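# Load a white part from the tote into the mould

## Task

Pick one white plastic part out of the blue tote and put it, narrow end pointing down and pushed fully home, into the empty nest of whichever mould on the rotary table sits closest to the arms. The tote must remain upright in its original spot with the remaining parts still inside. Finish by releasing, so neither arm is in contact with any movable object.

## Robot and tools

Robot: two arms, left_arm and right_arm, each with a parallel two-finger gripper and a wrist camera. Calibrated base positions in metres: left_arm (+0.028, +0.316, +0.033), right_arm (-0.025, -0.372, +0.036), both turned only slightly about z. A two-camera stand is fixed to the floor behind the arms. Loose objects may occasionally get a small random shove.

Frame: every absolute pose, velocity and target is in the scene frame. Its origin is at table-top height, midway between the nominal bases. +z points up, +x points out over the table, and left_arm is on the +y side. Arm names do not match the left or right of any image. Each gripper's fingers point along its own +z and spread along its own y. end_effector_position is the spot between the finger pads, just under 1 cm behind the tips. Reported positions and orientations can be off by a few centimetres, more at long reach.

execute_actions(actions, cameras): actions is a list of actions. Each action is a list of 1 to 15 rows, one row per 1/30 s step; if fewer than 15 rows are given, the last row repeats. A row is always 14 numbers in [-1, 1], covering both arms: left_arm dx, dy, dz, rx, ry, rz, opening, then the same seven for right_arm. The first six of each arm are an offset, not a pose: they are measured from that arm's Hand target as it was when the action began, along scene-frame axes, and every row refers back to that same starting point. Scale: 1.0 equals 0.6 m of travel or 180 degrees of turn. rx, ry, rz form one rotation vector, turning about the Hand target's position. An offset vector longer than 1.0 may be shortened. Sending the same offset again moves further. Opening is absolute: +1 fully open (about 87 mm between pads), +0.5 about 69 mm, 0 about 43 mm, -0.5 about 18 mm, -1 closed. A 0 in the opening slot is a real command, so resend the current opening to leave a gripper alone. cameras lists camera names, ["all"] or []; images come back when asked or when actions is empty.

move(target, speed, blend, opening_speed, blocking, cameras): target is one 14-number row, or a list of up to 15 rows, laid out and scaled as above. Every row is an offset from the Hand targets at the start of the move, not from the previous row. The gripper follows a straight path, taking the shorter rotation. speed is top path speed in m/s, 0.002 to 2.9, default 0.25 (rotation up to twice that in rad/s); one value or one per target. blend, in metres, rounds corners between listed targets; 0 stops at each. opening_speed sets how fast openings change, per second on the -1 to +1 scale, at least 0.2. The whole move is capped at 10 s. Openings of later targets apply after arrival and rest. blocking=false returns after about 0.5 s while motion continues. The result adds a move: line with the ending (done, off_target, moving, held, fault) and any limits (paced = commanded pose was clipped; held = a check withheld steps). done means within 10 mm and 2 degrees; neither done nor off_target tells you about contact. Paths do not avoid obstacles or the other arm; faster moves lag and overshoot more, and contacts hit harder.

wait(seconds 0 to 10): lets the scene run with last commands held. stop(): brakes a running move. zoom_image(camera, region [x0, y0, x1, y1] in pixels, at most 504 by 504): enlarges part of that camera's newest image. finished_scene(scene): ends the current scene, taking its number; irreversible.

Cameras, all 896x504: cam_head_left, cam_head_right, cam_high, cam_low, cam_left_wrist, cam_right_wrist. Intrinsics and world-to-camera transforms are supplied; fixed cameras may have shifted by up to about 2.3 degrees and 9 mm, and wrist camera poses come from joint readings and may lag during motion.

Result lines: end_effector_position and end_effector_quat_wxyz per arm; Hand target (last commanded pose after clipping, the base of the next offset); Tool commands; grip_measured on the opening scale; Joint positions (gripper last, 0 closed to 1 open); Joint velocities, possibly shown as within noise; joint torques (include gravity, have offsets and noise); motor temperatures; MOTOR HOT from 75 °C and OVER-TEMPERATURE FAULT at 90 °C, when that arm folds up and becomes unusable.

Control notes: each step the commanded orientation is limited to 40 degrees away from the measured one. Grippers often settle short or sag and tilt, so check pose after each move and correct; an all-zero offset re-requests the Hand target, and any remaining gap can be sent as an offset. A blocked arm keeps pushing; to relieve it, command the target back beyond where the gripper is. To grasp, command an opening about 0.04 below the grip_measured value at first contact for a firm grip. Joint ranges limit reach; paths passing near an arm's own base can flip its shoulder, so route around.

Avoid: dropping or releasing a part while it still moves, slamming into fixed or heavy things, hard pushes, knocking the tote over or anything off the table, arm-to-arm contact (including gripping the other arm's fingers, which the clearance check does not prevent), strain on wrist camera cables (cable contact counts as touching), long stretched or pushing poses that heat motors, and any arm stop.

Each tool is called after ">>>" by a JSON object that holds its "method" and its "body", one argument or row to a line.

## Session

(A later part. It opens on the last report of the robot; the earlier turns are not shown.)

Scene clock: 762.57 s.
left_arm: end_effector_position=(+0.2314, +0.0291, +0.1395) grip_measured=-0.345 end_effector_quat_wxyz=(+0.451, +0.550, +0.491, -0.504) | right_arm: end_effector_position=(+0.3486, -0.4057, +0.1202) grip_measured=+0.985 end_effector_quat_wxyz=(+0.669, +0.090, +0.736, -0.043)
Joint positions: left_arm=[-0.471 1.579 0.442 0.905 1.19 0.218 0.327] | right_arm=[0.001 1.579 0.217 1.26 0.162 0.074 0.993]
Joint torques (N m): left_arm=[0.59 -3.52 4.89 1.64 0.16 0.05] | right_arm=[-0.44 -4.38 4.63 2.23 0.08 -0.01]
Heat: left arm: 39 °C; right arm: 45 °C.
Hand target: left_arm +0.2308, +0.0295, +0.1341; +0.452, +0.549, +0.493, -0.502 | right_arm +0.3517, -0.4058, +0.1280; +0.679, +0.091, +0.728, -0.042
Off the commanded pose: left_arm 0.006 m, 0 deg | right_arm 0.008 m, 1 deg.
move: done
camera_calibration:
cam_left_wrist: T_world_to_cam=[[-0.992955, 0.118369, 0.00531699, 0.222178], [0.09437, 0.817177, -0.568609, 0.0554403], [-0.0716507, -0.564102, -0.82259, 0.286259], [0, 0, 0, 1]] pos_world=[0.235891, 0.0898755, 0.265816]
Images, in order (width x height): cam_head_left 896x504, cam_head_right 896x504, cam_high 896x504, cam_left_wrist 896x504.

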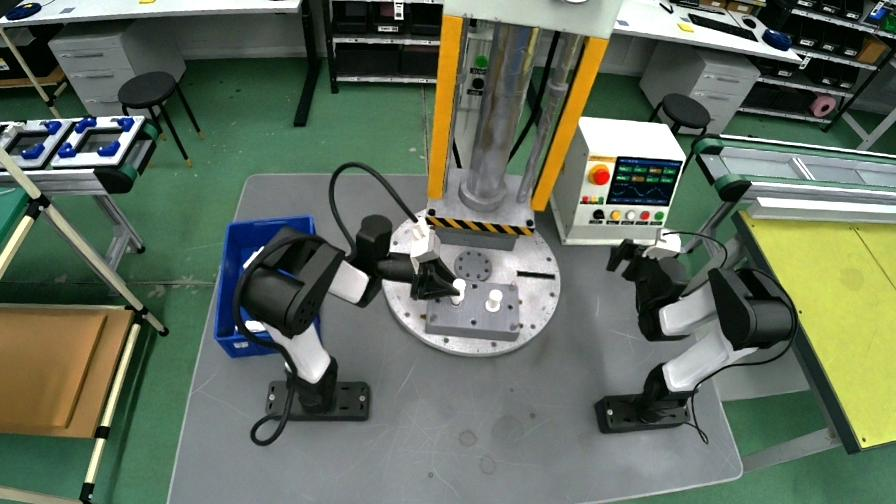

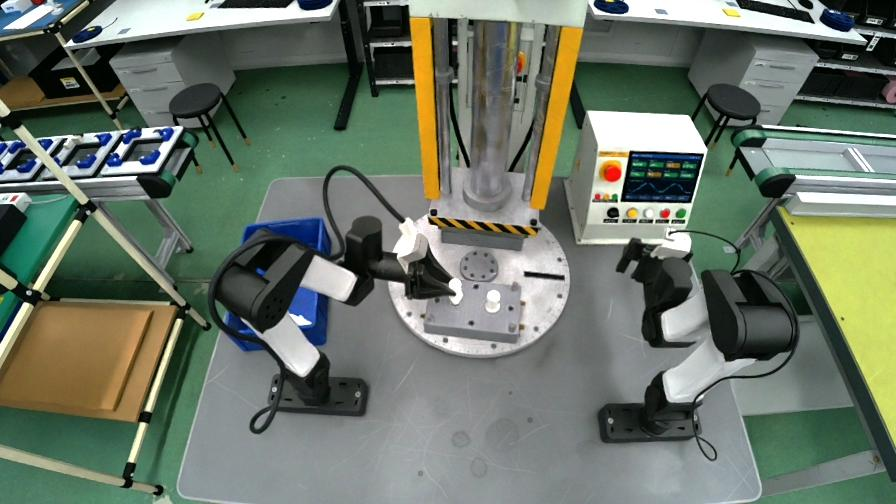

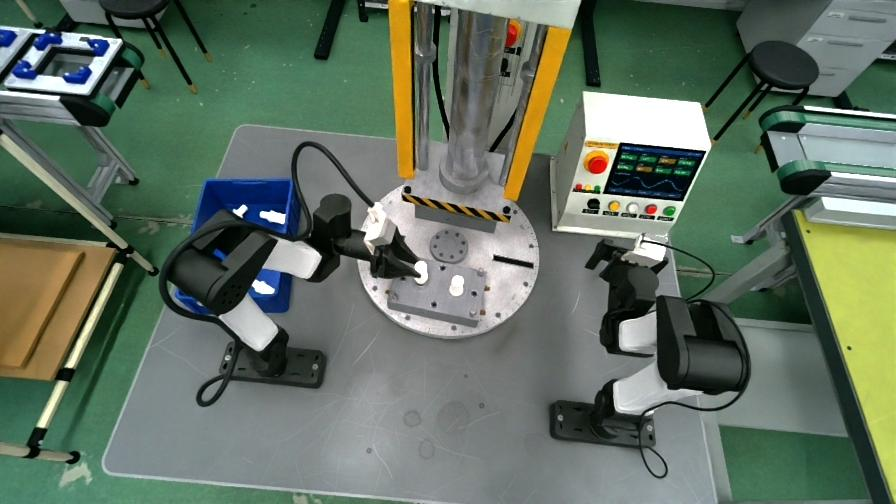

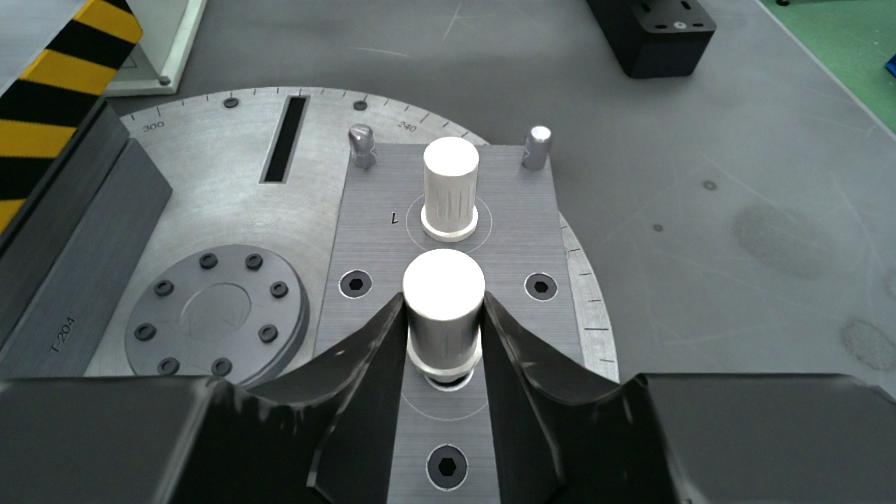

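>>> {"method": "move", "body": {
  "target": [-0.0025, 0.003, -0.0042, 0, 0, 0, -0.42, 0, 0, 0, 0, 0, 0, 1],
  "speed": 0.02,
  "cameras": ["cam_left_wrist", "cam_high", "cam_head_left", "cam_head_right"]
}}

>>> {"method": "zoom_image", "body": {
  "camera": "cam_high",
  "region": [408, 262, 436, 290]
}}

>>> {"method": "zoom_image", "body": {
  "camera": "cam_head_left",
  "region": [442, 286, 470, 314]
}}

>>> {"method": "zoom_image", "body": {
  "camera": "cam_head_right",
  "region": [441, 286, 469, 314]
}}

>>> {"method": "zoom_image", "body": {
  "camera": "cam_left_wrist",
  "region": [395, 330, 495, 430]
}}

Scene clock: 779.60 s.
left_arm: end_effector_position=(+0.2291, +0.0303, +0.1376) grip_measured=-0.345 end_effector_quat_wxyz=(+0.452, +0.550, +0.490, -0.503) | right_arm: end_effector_position=(+0.3486, -0.4057, +0.1202) grip_measured=+0.985 end_effector_quat_wxyz=(+0.669, +0.090, +0.736, -0.043)
Joint positions: left_arm=[-0.471 1.579 0.429 0.92 1.19 0.218 0.327] | right_arm=[0.001 1.579 0.217 1.26 0.162 0.074 0.993]
Joint torques (N m): left_arm=[0.88 -3.21 4.93 1.66 0.2 0.06] | right_arm=[-0.38 -4.55 4.56 2.24 0.06 -0.01]
Heat: left arm: 39 °C; right arm: 45 °C.
Hand target: left_arm +0.2292, +0.0314, +0.1315; +0.452, +0.549, +0.493, -0.502 | right_arm +0.3517, -0.4058, +0.1280; +0.679, +0.091, +0.728, -0.042
Off the commanded pose: left_arm 0.006 m, 0 deg | right_arm 0.008 m, 1 deg.
move: done
camera_calibration:
cam_left_wrist: T_world_to_cam=[[-0.992955, 0.118413, 0.00425543, 0.219931], [0.0949697, 0.816821, -0.56902, 0.0535275], [-0.0708552, -0.564607, -0.822313, 0.285044], [0, 0, 0, 1]] pos_world=[0.233495, 0.091173, 0.263918]
Images, in order (width x height): cam_head_left 896x504, cam_head_right 896x504, cam_high 896x504, cam_left_wrist 896x504.

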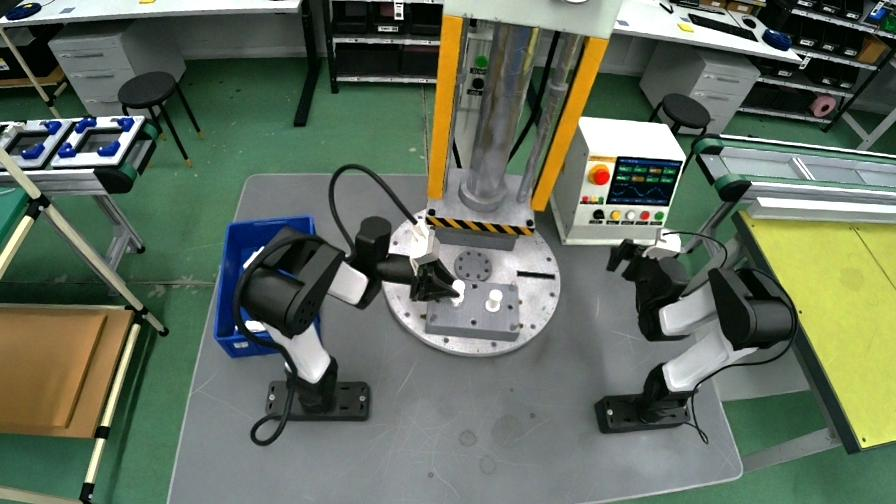

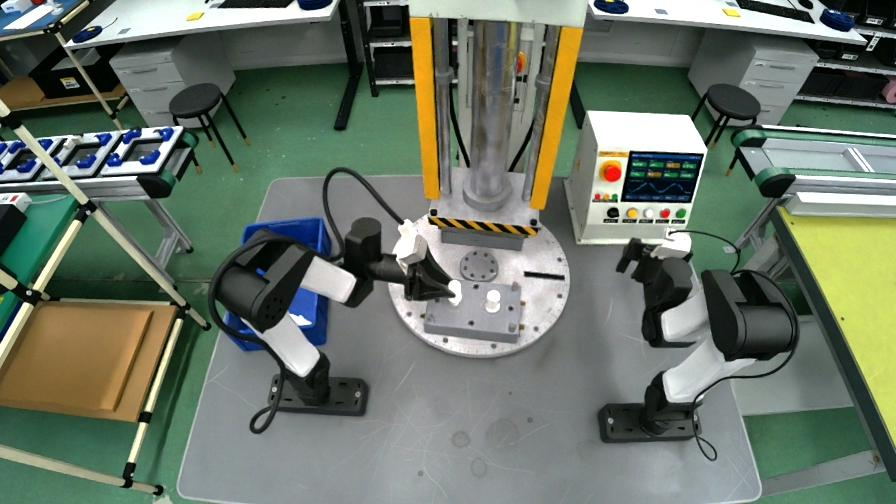

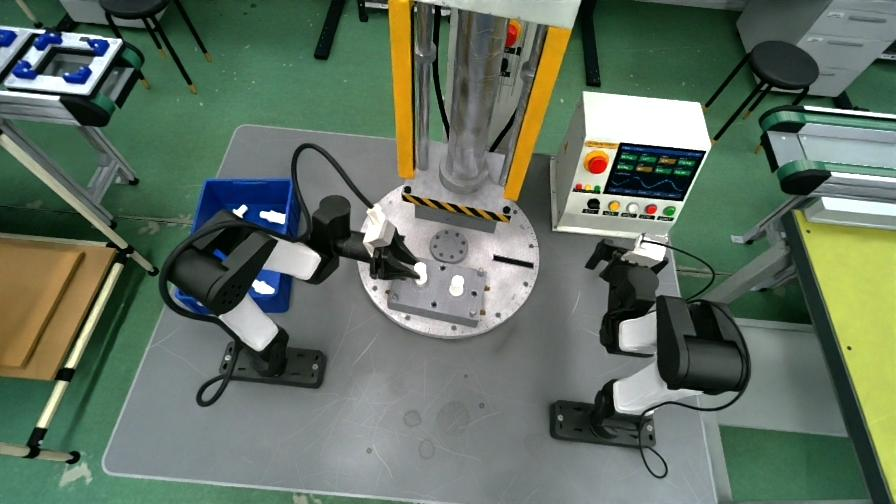

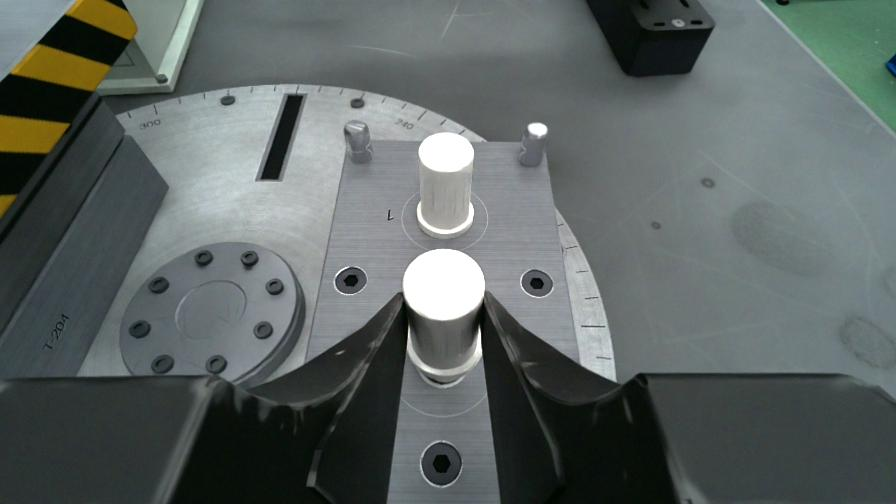

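Scaled by 18.000 from the camera's 896x504 image, which has a finer 1280x720 frame.

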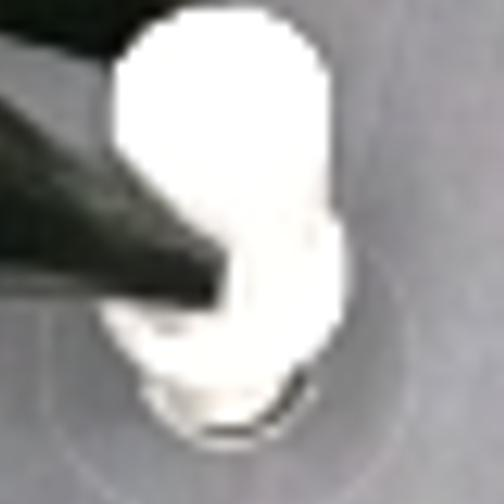

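Scaled by 18.000 from the camera's 896x504 image, which has a finer 1280x720 frame.

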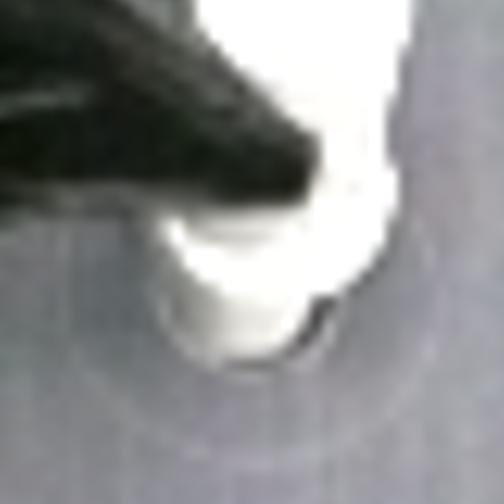

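Scaled by 18.000 from the camera's 896x504 image, which has a finer 1280x720 frame.

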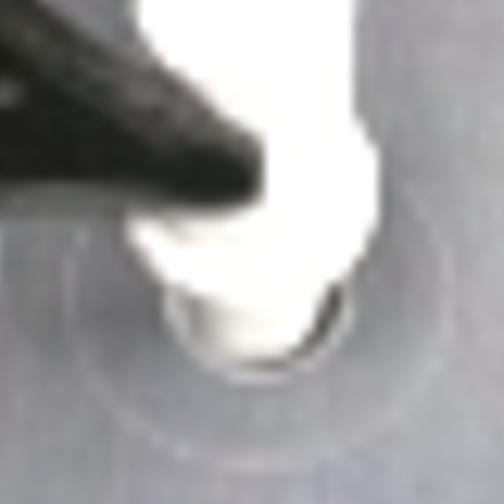

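Scaled by 5.040 from the camera's 896x504 image, which has a finer 1280x720 frame.

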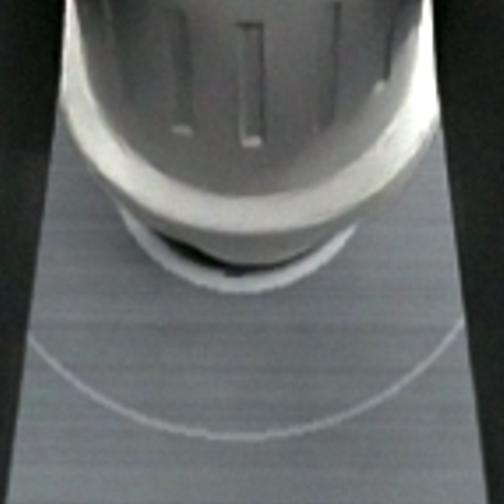

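>>> {"method": "move", "body": {
  "target": [0.0014, -0.0016, 0, 0, 0, 0, -0.42, 0, 0, 0, 0, 0, 0, 1],
  "speed": 0.02,
  "cameras": ["cam_left_wrist", "cam_high", "cam_head_left", "cam_head_right"]
}}

>>> {"method": "zoom_image", "body": {
  "camera": "cam_high",
  "region": [408, 262, 436, 290]
}}

>>> {"method": "zoom_image", "body": {
  "camera": "cam_head_left",
  "region": [442, 286, 470, 314]
}}

>>> {"method": "zoom_image", "body": {
  "camera": "cam_head_right",
  "region": [441, 286, 469, 314]
}}

>>> {"method": "zoom_image", "body": {
  "camera": "cam_left_wrist",
  "region": [395, 330, 495, 430]
}}

Scene clock: 799.07 s.
left_arm: end_effector_position=(+0.2297, +0.0300, +0.1366) grip_measured=-0.345 end_effector_quat_wxyz=(+0.453, +0.550, +0.489, -0.503) | right_arm: end_effector_position=(+0.3486, -0.4057, +0.1202) grip_measured=+0.985 end_effector_quat_wxyz=(+0.669, +0.090, +0.736, -0.043)
Joint positions: left_arm=[-0.471 1.587 0.429 0.931 1.19 0.218 0.327] | right_arm=[0.001 1.579 0.217 1.26 0.162 0.074 0.993]
Joint torques (N m): left_arm=[0.72 -3.52 5.33 1.59 0.18 0.03] | right_arm=[-0.24 -4.4 4.6 2.24 0.06 0]
Heat: left arm: 39 °C; right arm: 45 °C.
Hand target: left_arm +0.2301, +0.0304, +0.1316; +0.452, +0.549, +0.493, -0.502 | right_arm +0.3517, -0.4058, +0.1280; +0.679, +0.091, +0.728, -0.042
Off the commanded pose: left_arm 0.005 m, 0 deg | right_arm 0.008 m, 1 deg.
move: done
camera_calibration:
cam_left_wrist: T_world_to_cam=[[-0.992969, 0.118363, 0.00174367, 0.220936], [0.0962857, 0.816152, -0.569758, 0.0529885], [-0.0688613, -0.565584, -0.821811, 0.283539], [0, 0, 0, 1]] pos_world=[0.233805, 0.0909682, 0.262821]
Images, in order (width x height): cam_head_left 896x504, cam_head_right 896x504, cam_high 896x504, cam_left_wrist 896x504.

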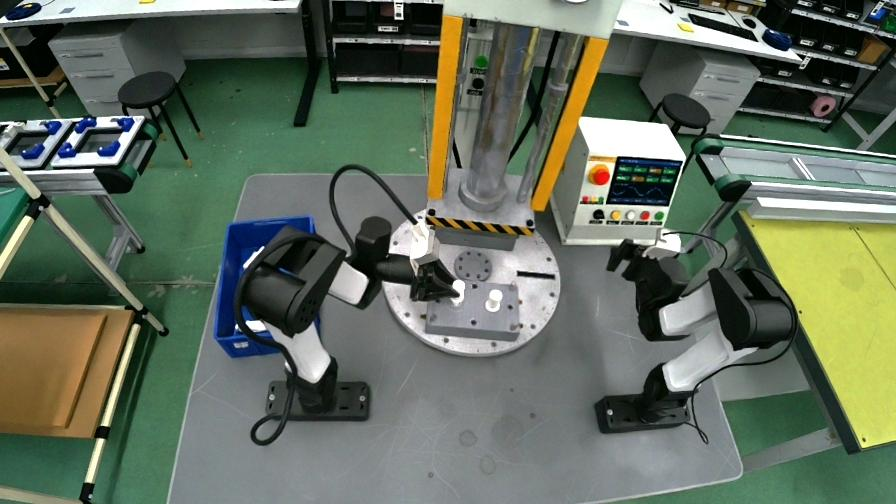

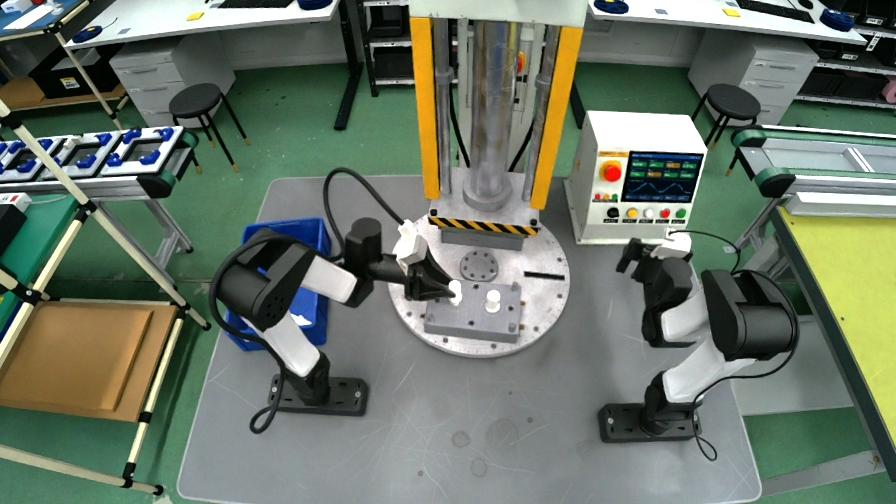

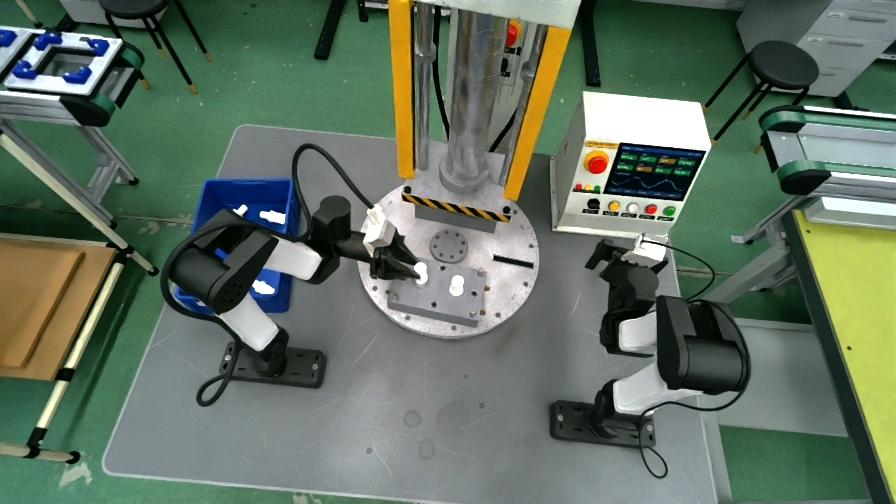

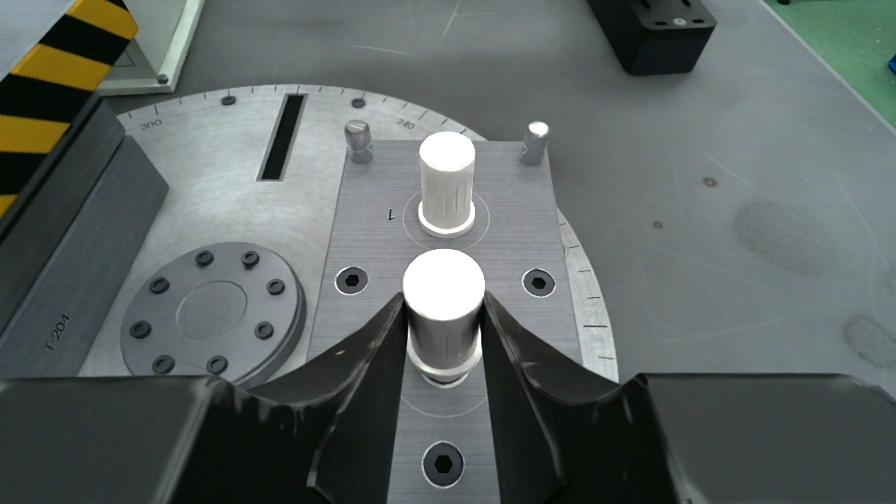

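Scaled by 18.000 from the camera's 896x504 image, which has a finer 1280x720 frame.

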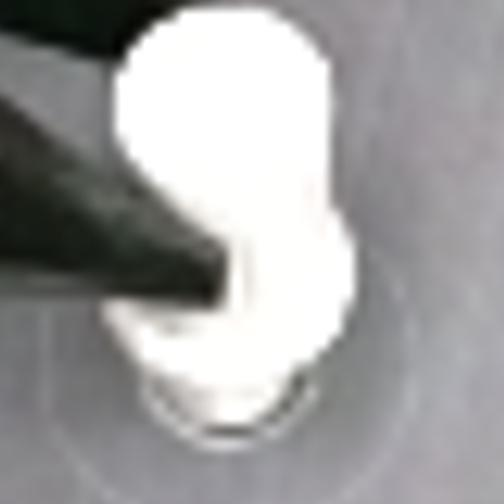

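Scaled by 18.000 from the camera's 896x504 image, which has a finer 1280x720 frame.

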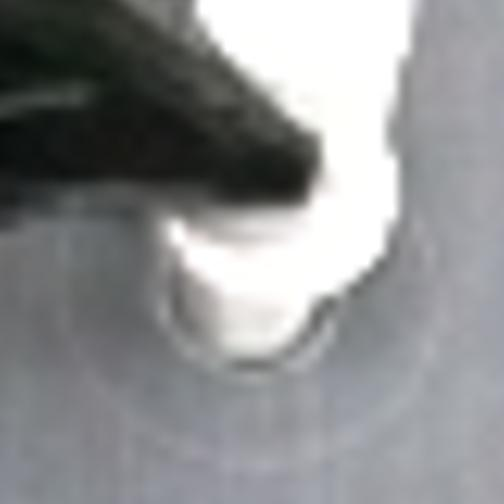

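Scaled by 18.000 from the camera's 896x504 image, which has a finer 1280x720 frame.

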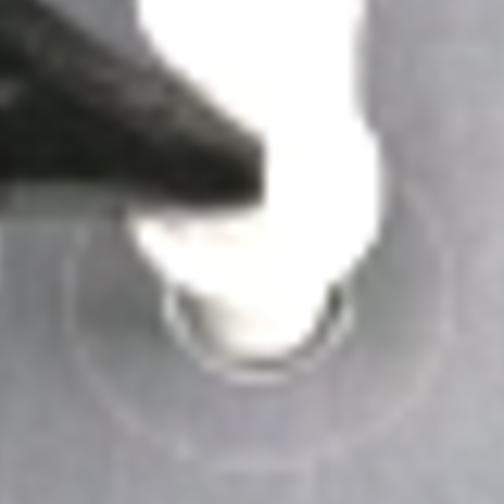

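Scaled by 5.040 from the camera's 896x504 image, which has a finer 1280x720 frame.

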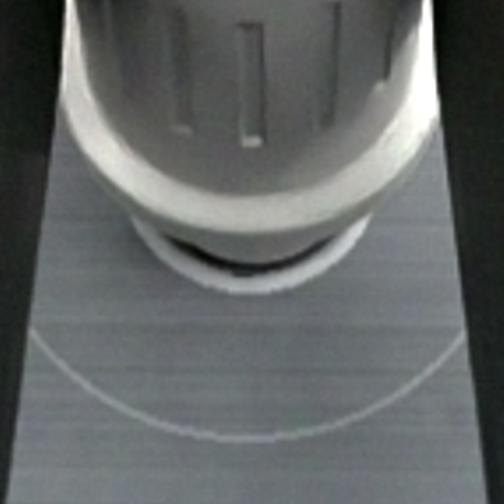

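>>> {"method": "move", "body": {
  "target": [0, 0, -0.0075, 0, 0, 0, -0.42, 0, 0, 0, 0, 0, 0, 1],
  "speed": 0.02,
  "cameras": ["cam_left_wrist", "cam_high", "cam_head_left", "cam_head_right"]
}}

>>> {"method": "zoom_image", "body": {
  "camera": "cam_high",
  "region": [408, 262, 436, 290]
}}

>>> {"method": "zoom_image", "body": {
  "camera": "cam_head_left",
  "region": [442, 286, 470, 314]
}}

>>> {"method": "zoom_image", "body": {
  "camera": "cam_left_wrist",
  "region": [395, 330, 495, 430]
}}

Scene clock: 813.57 s.
left_arm: end_effector_position=(+0.2306, +0.0295, +0.1323) grip_measured=-0.345 end_effector_quat_wxyz=(+0.451, +0.549, +0.491, -0.504) | right_arm: end_effector_position=(+0.3486, -0.4057, +0.1202) grip_measured=+0.985 end_effector_quat_wxyz=(+0.669, +0.090, +0.736, -0.043)
Joint positions: left_arm=[-0.471 1.61 0.429 0.948 1.19 0.218 0.327] | right_arm=[0.001 1.579 0.217 1.26 0.162 0.074 0.993]
Joint torques (N m): left_arm=[0.72 -3.6 4.63 1.67 0.17 0.06] | right_arm=[-0.32 -4.52 4.7 2.24 0.03 0]
Heat: left arm: 39 °C; right arm: 46 °C.
Hand target: left_arm +0.2301, +0.0304, +0.1270; +0.452, +0.549, +0.493, -0.502 | right_arm +0.3517, -0.4058, +0.1280; +0.679, +0.091, +0.728, -0.042
Off the commanded pose: left_arm 0.005 m, 0 deg | right_arm 0.008 m, 1 deg.
move: done
camera_calibration:
cam_left_wrist: T_world_to_cam=[[-0.992943, 0.118407, 0.006696, 0.221315], [0.0936629, 0.817575, -0.568154, 0.051158], [-0.0727477, -0.563517, -0.822895, 0.280753], [0, 0, 0, 1]] pos_world=[0.235386, 0.0901785, 0.258614]
Images, in order (width x height): cam_head_left 896x504, cam_head_right 896x504, cam_high 896x504, cam_left_wrist 896x504.

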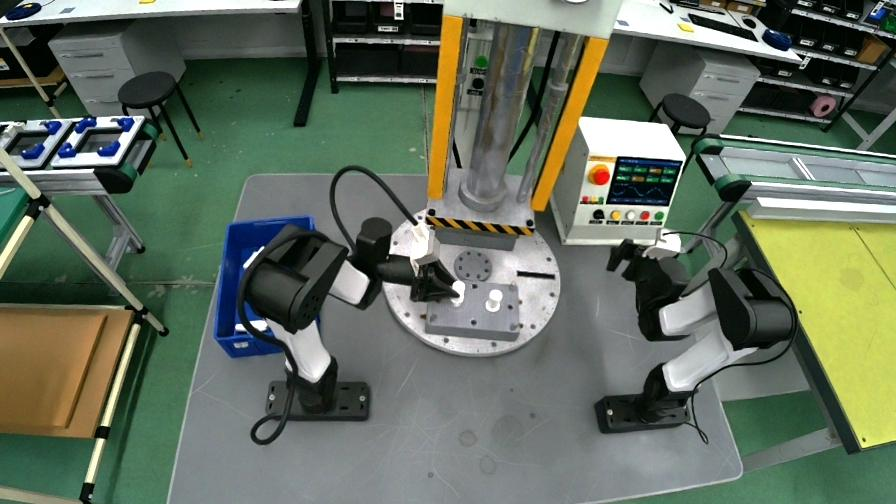

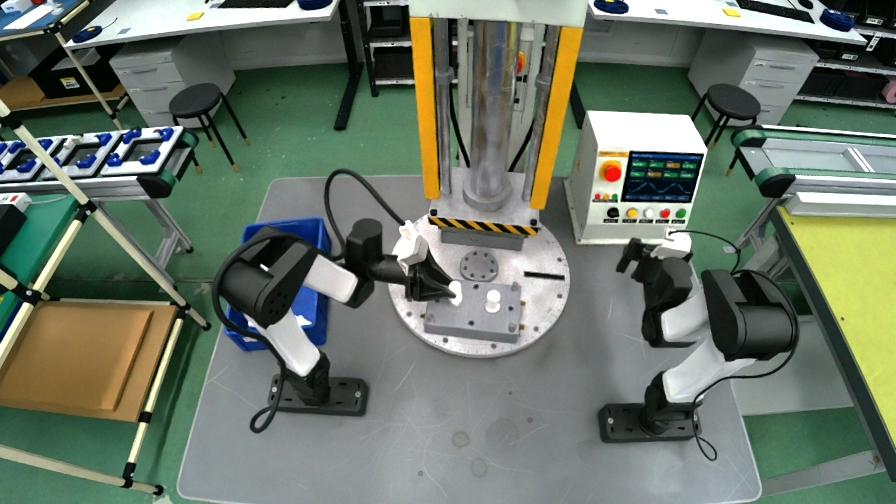

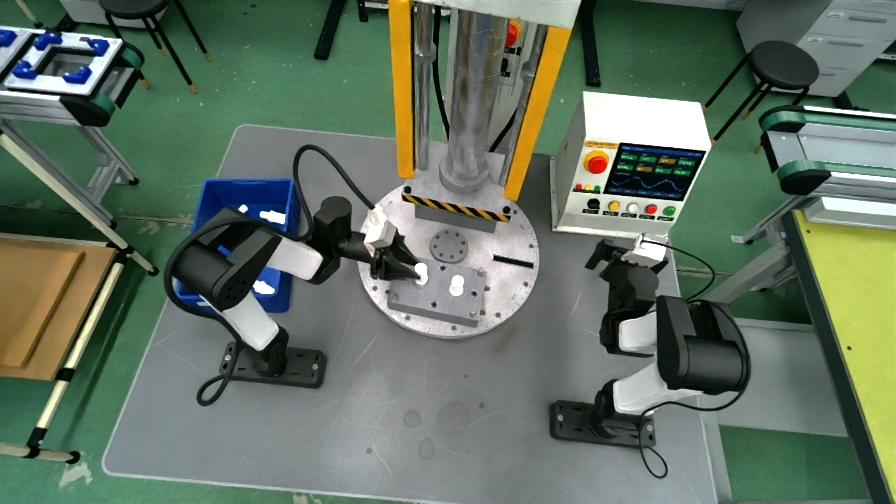

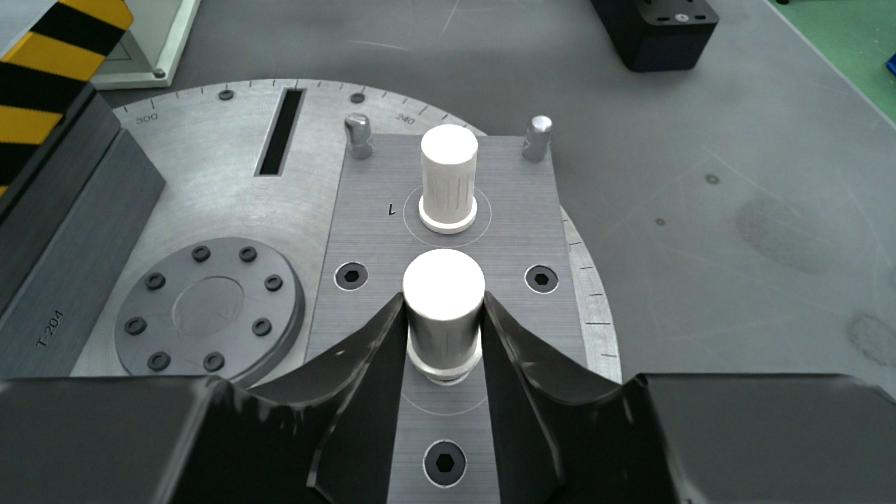

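Scaled by 18.000 from the camera's 896x504 image, which has a finer 1280x720 frame.

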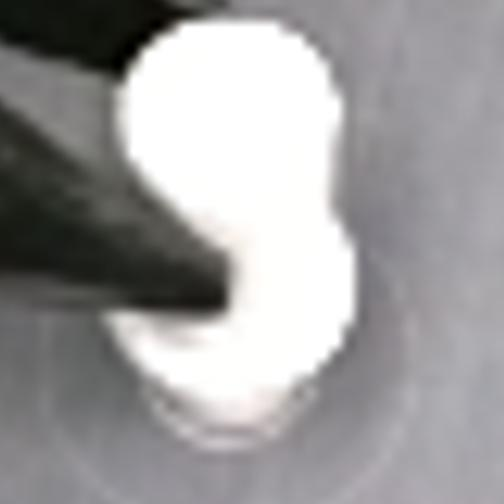

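Scaled by 18.000 from the camera's 896x504 image, which has a finer 1280x720 frame.

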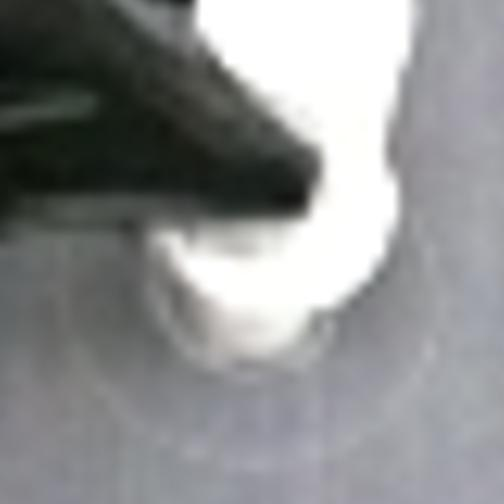

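Scaled by 5.040 from the camera's 896x504 image, which has a finer 1280x720 frame.

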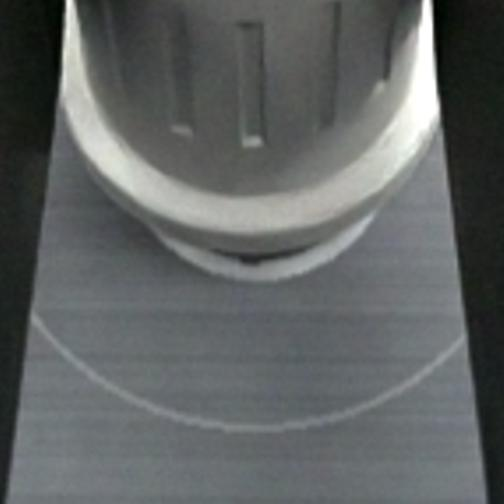

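>>> {"method": "move", "body": {
  "target": [0, 0, -0.0083, 0, 0, 0, -0.42, 0, 0, 0, 0, 0, 0, 1],
  "speed": 0.02
}}

>>> {"method": "move", "body": {
  "target": [0, 0, -0.0083, 0, 0, 0, -0.42, 0, 0, 0, 0, 0, 0, 1],
  "speed": 0.02,
  "cameras": ["cam_left_wrist", "cam_high", "cam_head_left"]
}}

>>> {"method": "zoom_image", "body": {
  "camera": "cam_high",
  "region": [396, 245, 466, 301]
}}

>>> {"method": "zoom_image", "body": {
  "camera": "cam_left_wrist",
  "region": [395, 330, 495, 430]
}}

Scene clock: 821.97 s.
left_arm: end_effector_position=(+0.2303, +0.0297, +0.1266) grip_measured=-0.345 end_effector_quat_wxyz=(+0.450, +0.549, +0.492, -0.504) | right_arm: end_effector_position=(+0.3486, -0.4057, +0.1202) grip_measured=+0.985 end_effector_quat_wxyz=(+0.669, +0.090, +0.736, -0.043)
Joint positions: left_arm=[-0.471 1.636 0.42 0.98 1.19 0.218 0.327] | right_arm=[0.001 1.579 0.217 1.26 0.162 0.074 0.993]
Joint torques (N m): left_arm=[0.72 -3.63 4.57 1.7 0.18 0.06] | right_arm=[-0.35 -4.44 4.66 2.22 0.05 0.03]
Heat: left arm: 39 °C; right arm: 46 °C.
Hand target: left_arm +0.2301, +0.0304, +0.1219; +0.452, +0.549, +0.493, -0.502 | right_arm +0.3517, -0.4058, +0.1280; +0.679, +0.091, +0.728, -0.042
Off the commanded pose: left_arm 0.005 m, 0 deg | right_arm 0.008 m, 1 deg.
move: done

Scene clock: 822.90 s.
left_arm: end_effector_position=(+0.2304, +0.0296, +0.1217) grip_measured=-0.345 end_effector_quat_wxyz=(+0.450, +0.549, +0.492, -0.504) | right_arm: end_effector_position=(+0.3486, -0.4057, +0.1202) grip_measured=+0.985 end_effector_quat_wxyz=(+0.669, +0.090, +0.736, -0.043)
Joint positions: left_arm=[-0.471 1.662 0.415 1.01 1.19 0.218 0.327] | right_arm=[0.001 1.579 0.217 1.26 0.162 0.074 0.993]
Joint torques (N m): left_arm=[0.7 -3.7 4.4 1.71 0.18 0.06] | right_arm=[-0.32 -4.4 4.55 2.24 0.05 -0.01]
Heat: left arm: 39 °C; right arm: 46 °C.
Hand target: left_arm +0.2301, +0.0304, +0.1171; +0.452, +0.549, +0.493, -0.502 | right_arm +0.3517, -0.4058, +0.1280; +0.679, +0.091, +0.728, -0.042
Off the commanded pose: left_arm 0.005 m, 0 deg | right_arm 0.008 m, 1 deg.
move: done
camera_calibration:
cam_left_wrist: T_world_to_cam=[[-0.992961, 0.118028, 0.00989453, 0.22073], [0.0916412, 0.818514, -0.567131, 0.0453959], [-0.0750362, -0.562232, -0.823568, 0.272653], [0, 0, 0, 1]] pos_world=[0.235475, 0.0900847, 0.24811]
Images, in order (width x height): cam_head_left 896x504, cam_high 896x504, cam_left_wrist 896x504.

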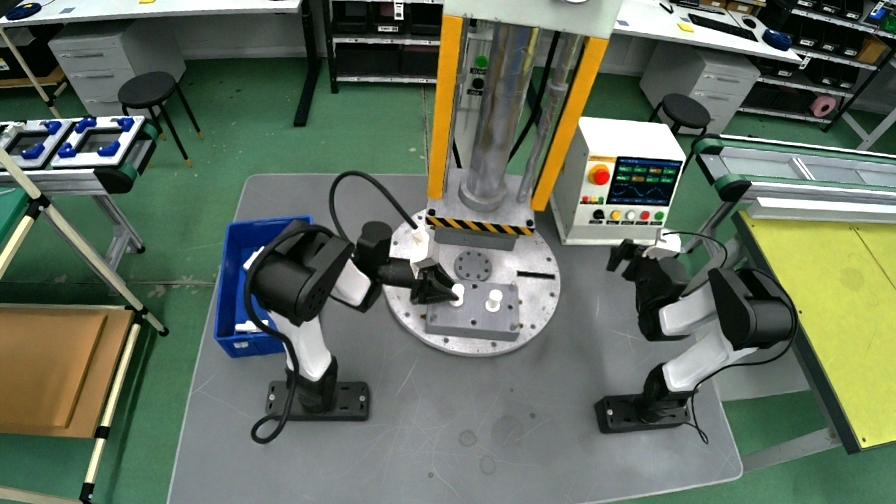

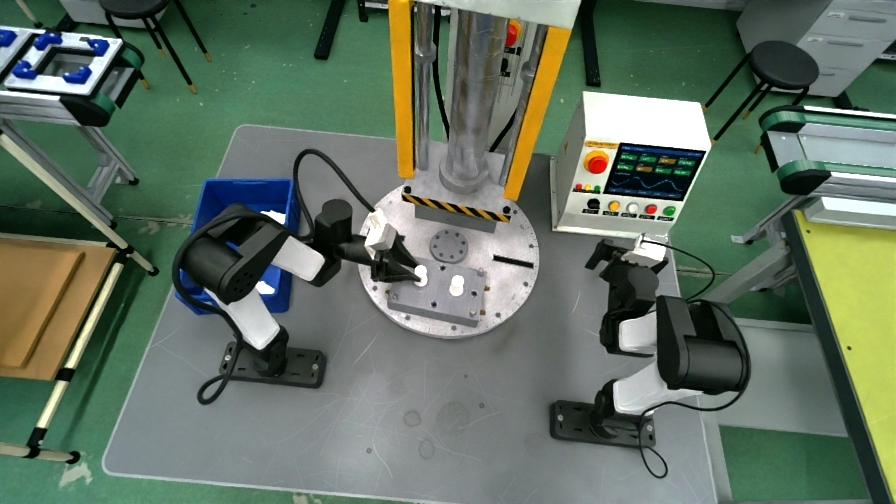

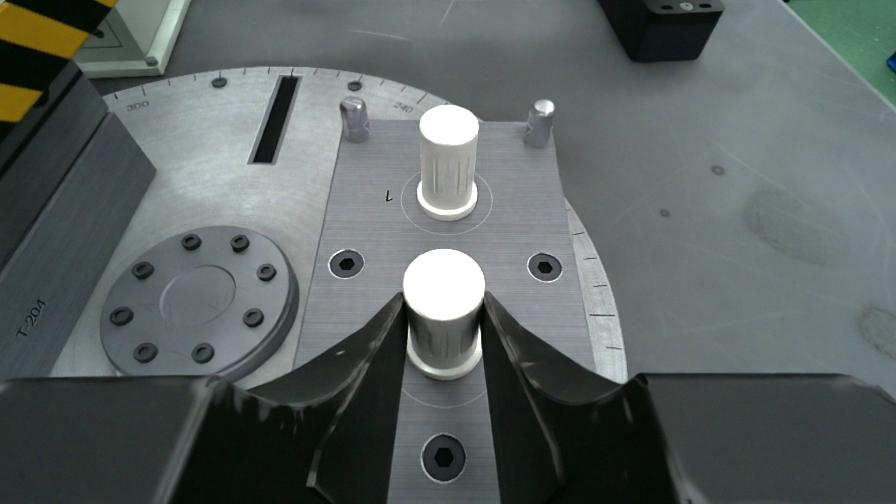

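Scaled by 7.200 from the camera's 896x504 image, which has a finer 1280x720 frame.

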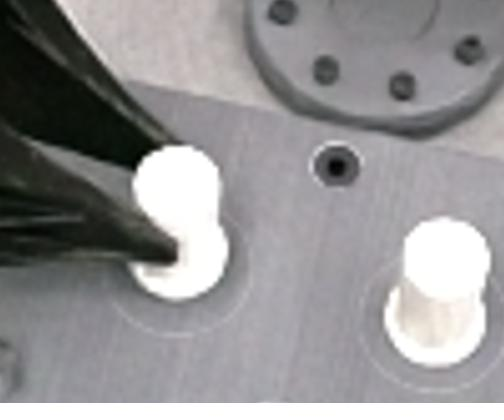

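Scaled by 5.040 from the camera's 896x504 image, which has a finer 1280x720 frame.

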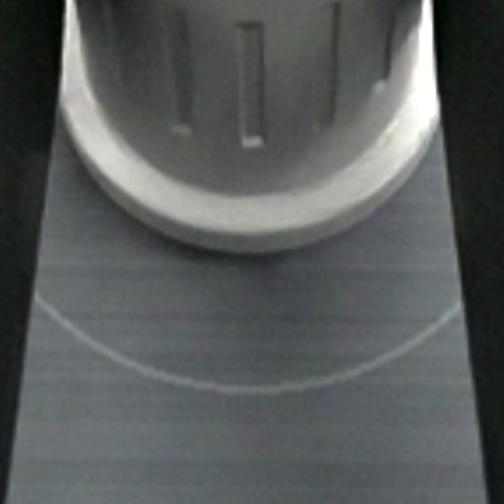

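>>> {"method": "move", "body": {
  "target": [0, 0, -0.0067, 0, 0, 0, -0.42, 0, 0, 0, 0, 0, 0, 1],
  "speed": 0.015
}}

>>> {"method": "move", "body": {
  "target": [0, 0, -0.005, 0, 0, 0, -0.42, 0, 0, 0, 0, 0, 0, 1],
  "speed": 0.015
}}

>>> {"method": "move", "body": {
  "target": [0, 0, -0.0033, 0, 0, 0, -0.42, 0, 0, 0, 0, 0, 0, 1],
  "speed": 0.015,
  "cameras": ["cam_left_wrist", "cam_high", "cam_head_left"]
}}

>>> {"method": "zoom_image", "body": {
  "camera": "cam_left_wrist",
  "region": [395, 330, 495, 430]
}}

Scene clock: 842.60 s.
left_arm: end_effector_position=(+0.2304, +0.0296, +0.1173) grip_measured=-0.345 end_effector_quat_wxyz=(+0.449, +0.549, +0.493, -0.504) | right_arm: end_effector_position=(+0.3486, -0.4057, +0.1202) grip_measured=+0.985 end_effector_quat_wxyz=(+0.669, +0.090, +0.736, -0.043)
Joint positions: left_arm=[-0.471 1.684 0.411 1.034 1.19 0.218 0.327] | right_arm=[0.001 1.579 0.217 1.26 0.162 0.074 0.993]
Joint torques (N m): left_arm=[0.73 -3.78 4.25 1.73 0.18 0.06] | right_arm=[-0.53 -4.44 4.48 2.24 0.07 -0.01]
Heat: left arm: 39 °C; right arm: 46 °C.
Hand target: left_arm +0.2301, +0.0304, +0.1129; +0.452, +0.549, +0.493, -0.502 | right_arm +0.3517, -0.4058, +0.1280; +0.679, +0.091, +0.728, -0.042
Off the commanded pose: left_arm 0.004 m, 0 deg | right_arm 0.008 m, 1 deg.
move: done

Scene clock: 843.47 s.
left_arm: end_effector_position=(+0.2310, +0.0293, +0.1147) grip_measured=-0.345 end_effector_quat_wxyz=(+0.449, +0.549, +0.493, -0.505) | right_arm: end_effector_position=(+0.3486, -0.4057, +0.1202) grip_measured=+0.985 end_effector_quat_wxyz=(+0.669, +0.090, +0.736, -0.043)
Joint positions: left_arm=[-0.471 1.7 0.411 1.05 1.19 0.218 0.327] | right_arm=[0.001 1.579 0.217 1.26 0.162 0.074 0.993]
Joint torques (N m): left_arm=[0.72 -3.82 3.85 1.74 0.18 0.07] | right_arm=[-0.36 -4.45 4.57 2.24 0.06 0.01]
Heat: left arm: 39 °C; right arm: 46 °C.
Hand target: left_arm +0.2301, +0.0304, +0.1100; +0.452, +0.549, +0.493, -0.502 | right_arm +0.3517, -0.4058, +0.1280; +0.679, +0.091, +0.728, -0.042
Off the commanded pose: left_arm 0.005 m, 0 deg | right_arm 0.008 m, 1 deg.
move: done

Scene clock: 844.37 s.
left_arm: end_effector_position=(+0.2310, +0.0293, +0.1137) grip_measured=-0.345 end_effector_quat_wxyz=(+0.452, +0.550, +0.490, -0.503) | right_arm: end_effector_position=(+0.3486, -0.4057, +0.1202) grip_measured=+0.985 end_effector_quat_wxyz=(+0.669, +0.090, +0.736, -0.043)
Joint positions: left_arm=[-0.471 1.71 0.406 1.073 1.19 0.218 0.327] | right_arm=[0.001 1.579 0.217 1.26 0.162 0.074 0.993]
Joint torques (N m): left_arm=[0.72 -3.67 4.07 1.68 0.18 0.06] | right_arm=[-0.35 -4.42 4.63 2.23 0.05 -0.02]
Heat: left arm: 39 °C; right arm: 46 °C.
Hand target: left_arm +0.2302, +0.0304, +0.1081; +0.452, +0.549, +0.493, -0.502 | right_arm +0.3517, -0.4058, +0.1280; +0.679, +0.091, +0.728, -0.042
Off the commanded pose: left_arm 0.006 m, 0 deg | right_arm 0.008 m, 1 deg.
move: done
camera_calibration:
cam_left_wrist: T_world_to_cam=[[-0.993005, 0.117998, 0.00419411, 0.222104], [0.0946745, 0.81695, -0.568885, 0.0405888], [-0.0705534, -0.564508, -0.822407, 0.264903], [0, 0, 0, 1]] pos_world=[0.235397, 0.0901734, 0.240017]
Images, in order (width x height): cam_head_left 896x504, cam_high 896x504, cam_left_wrist 896x504.

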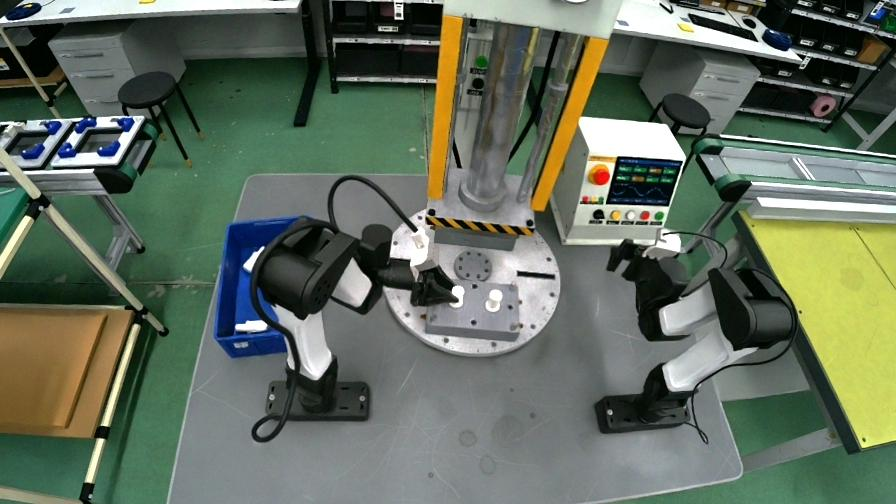

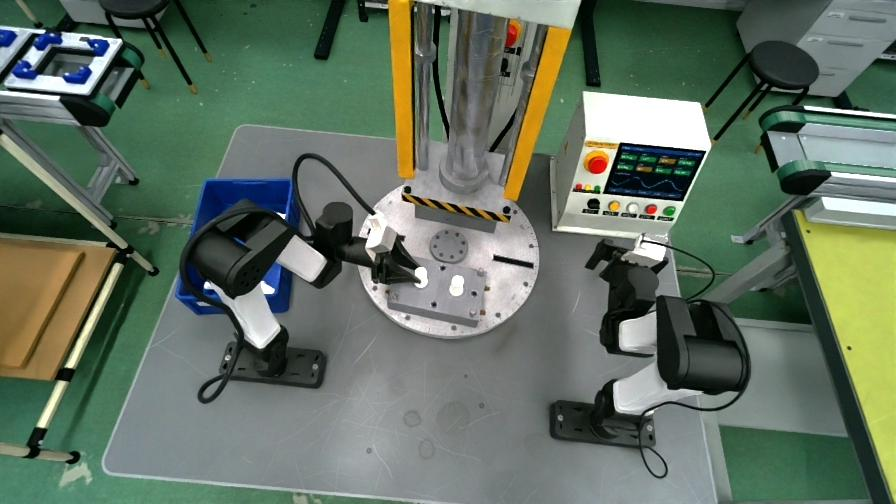

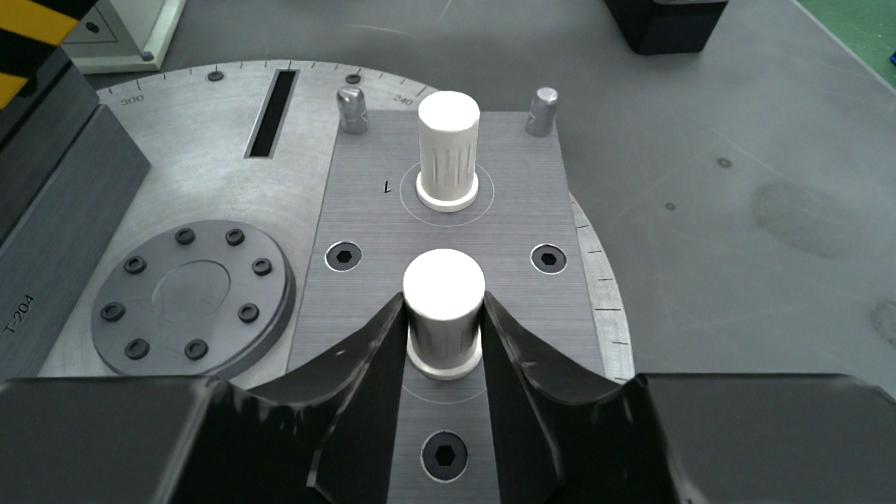

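Scaled by 5.040 from the camera's 896x504 image, which has a finer 1280x720 frame.

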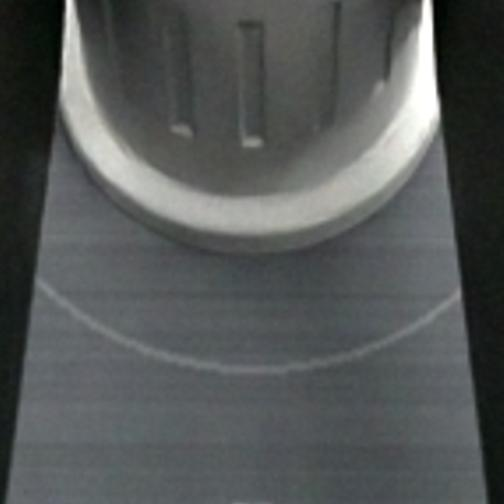

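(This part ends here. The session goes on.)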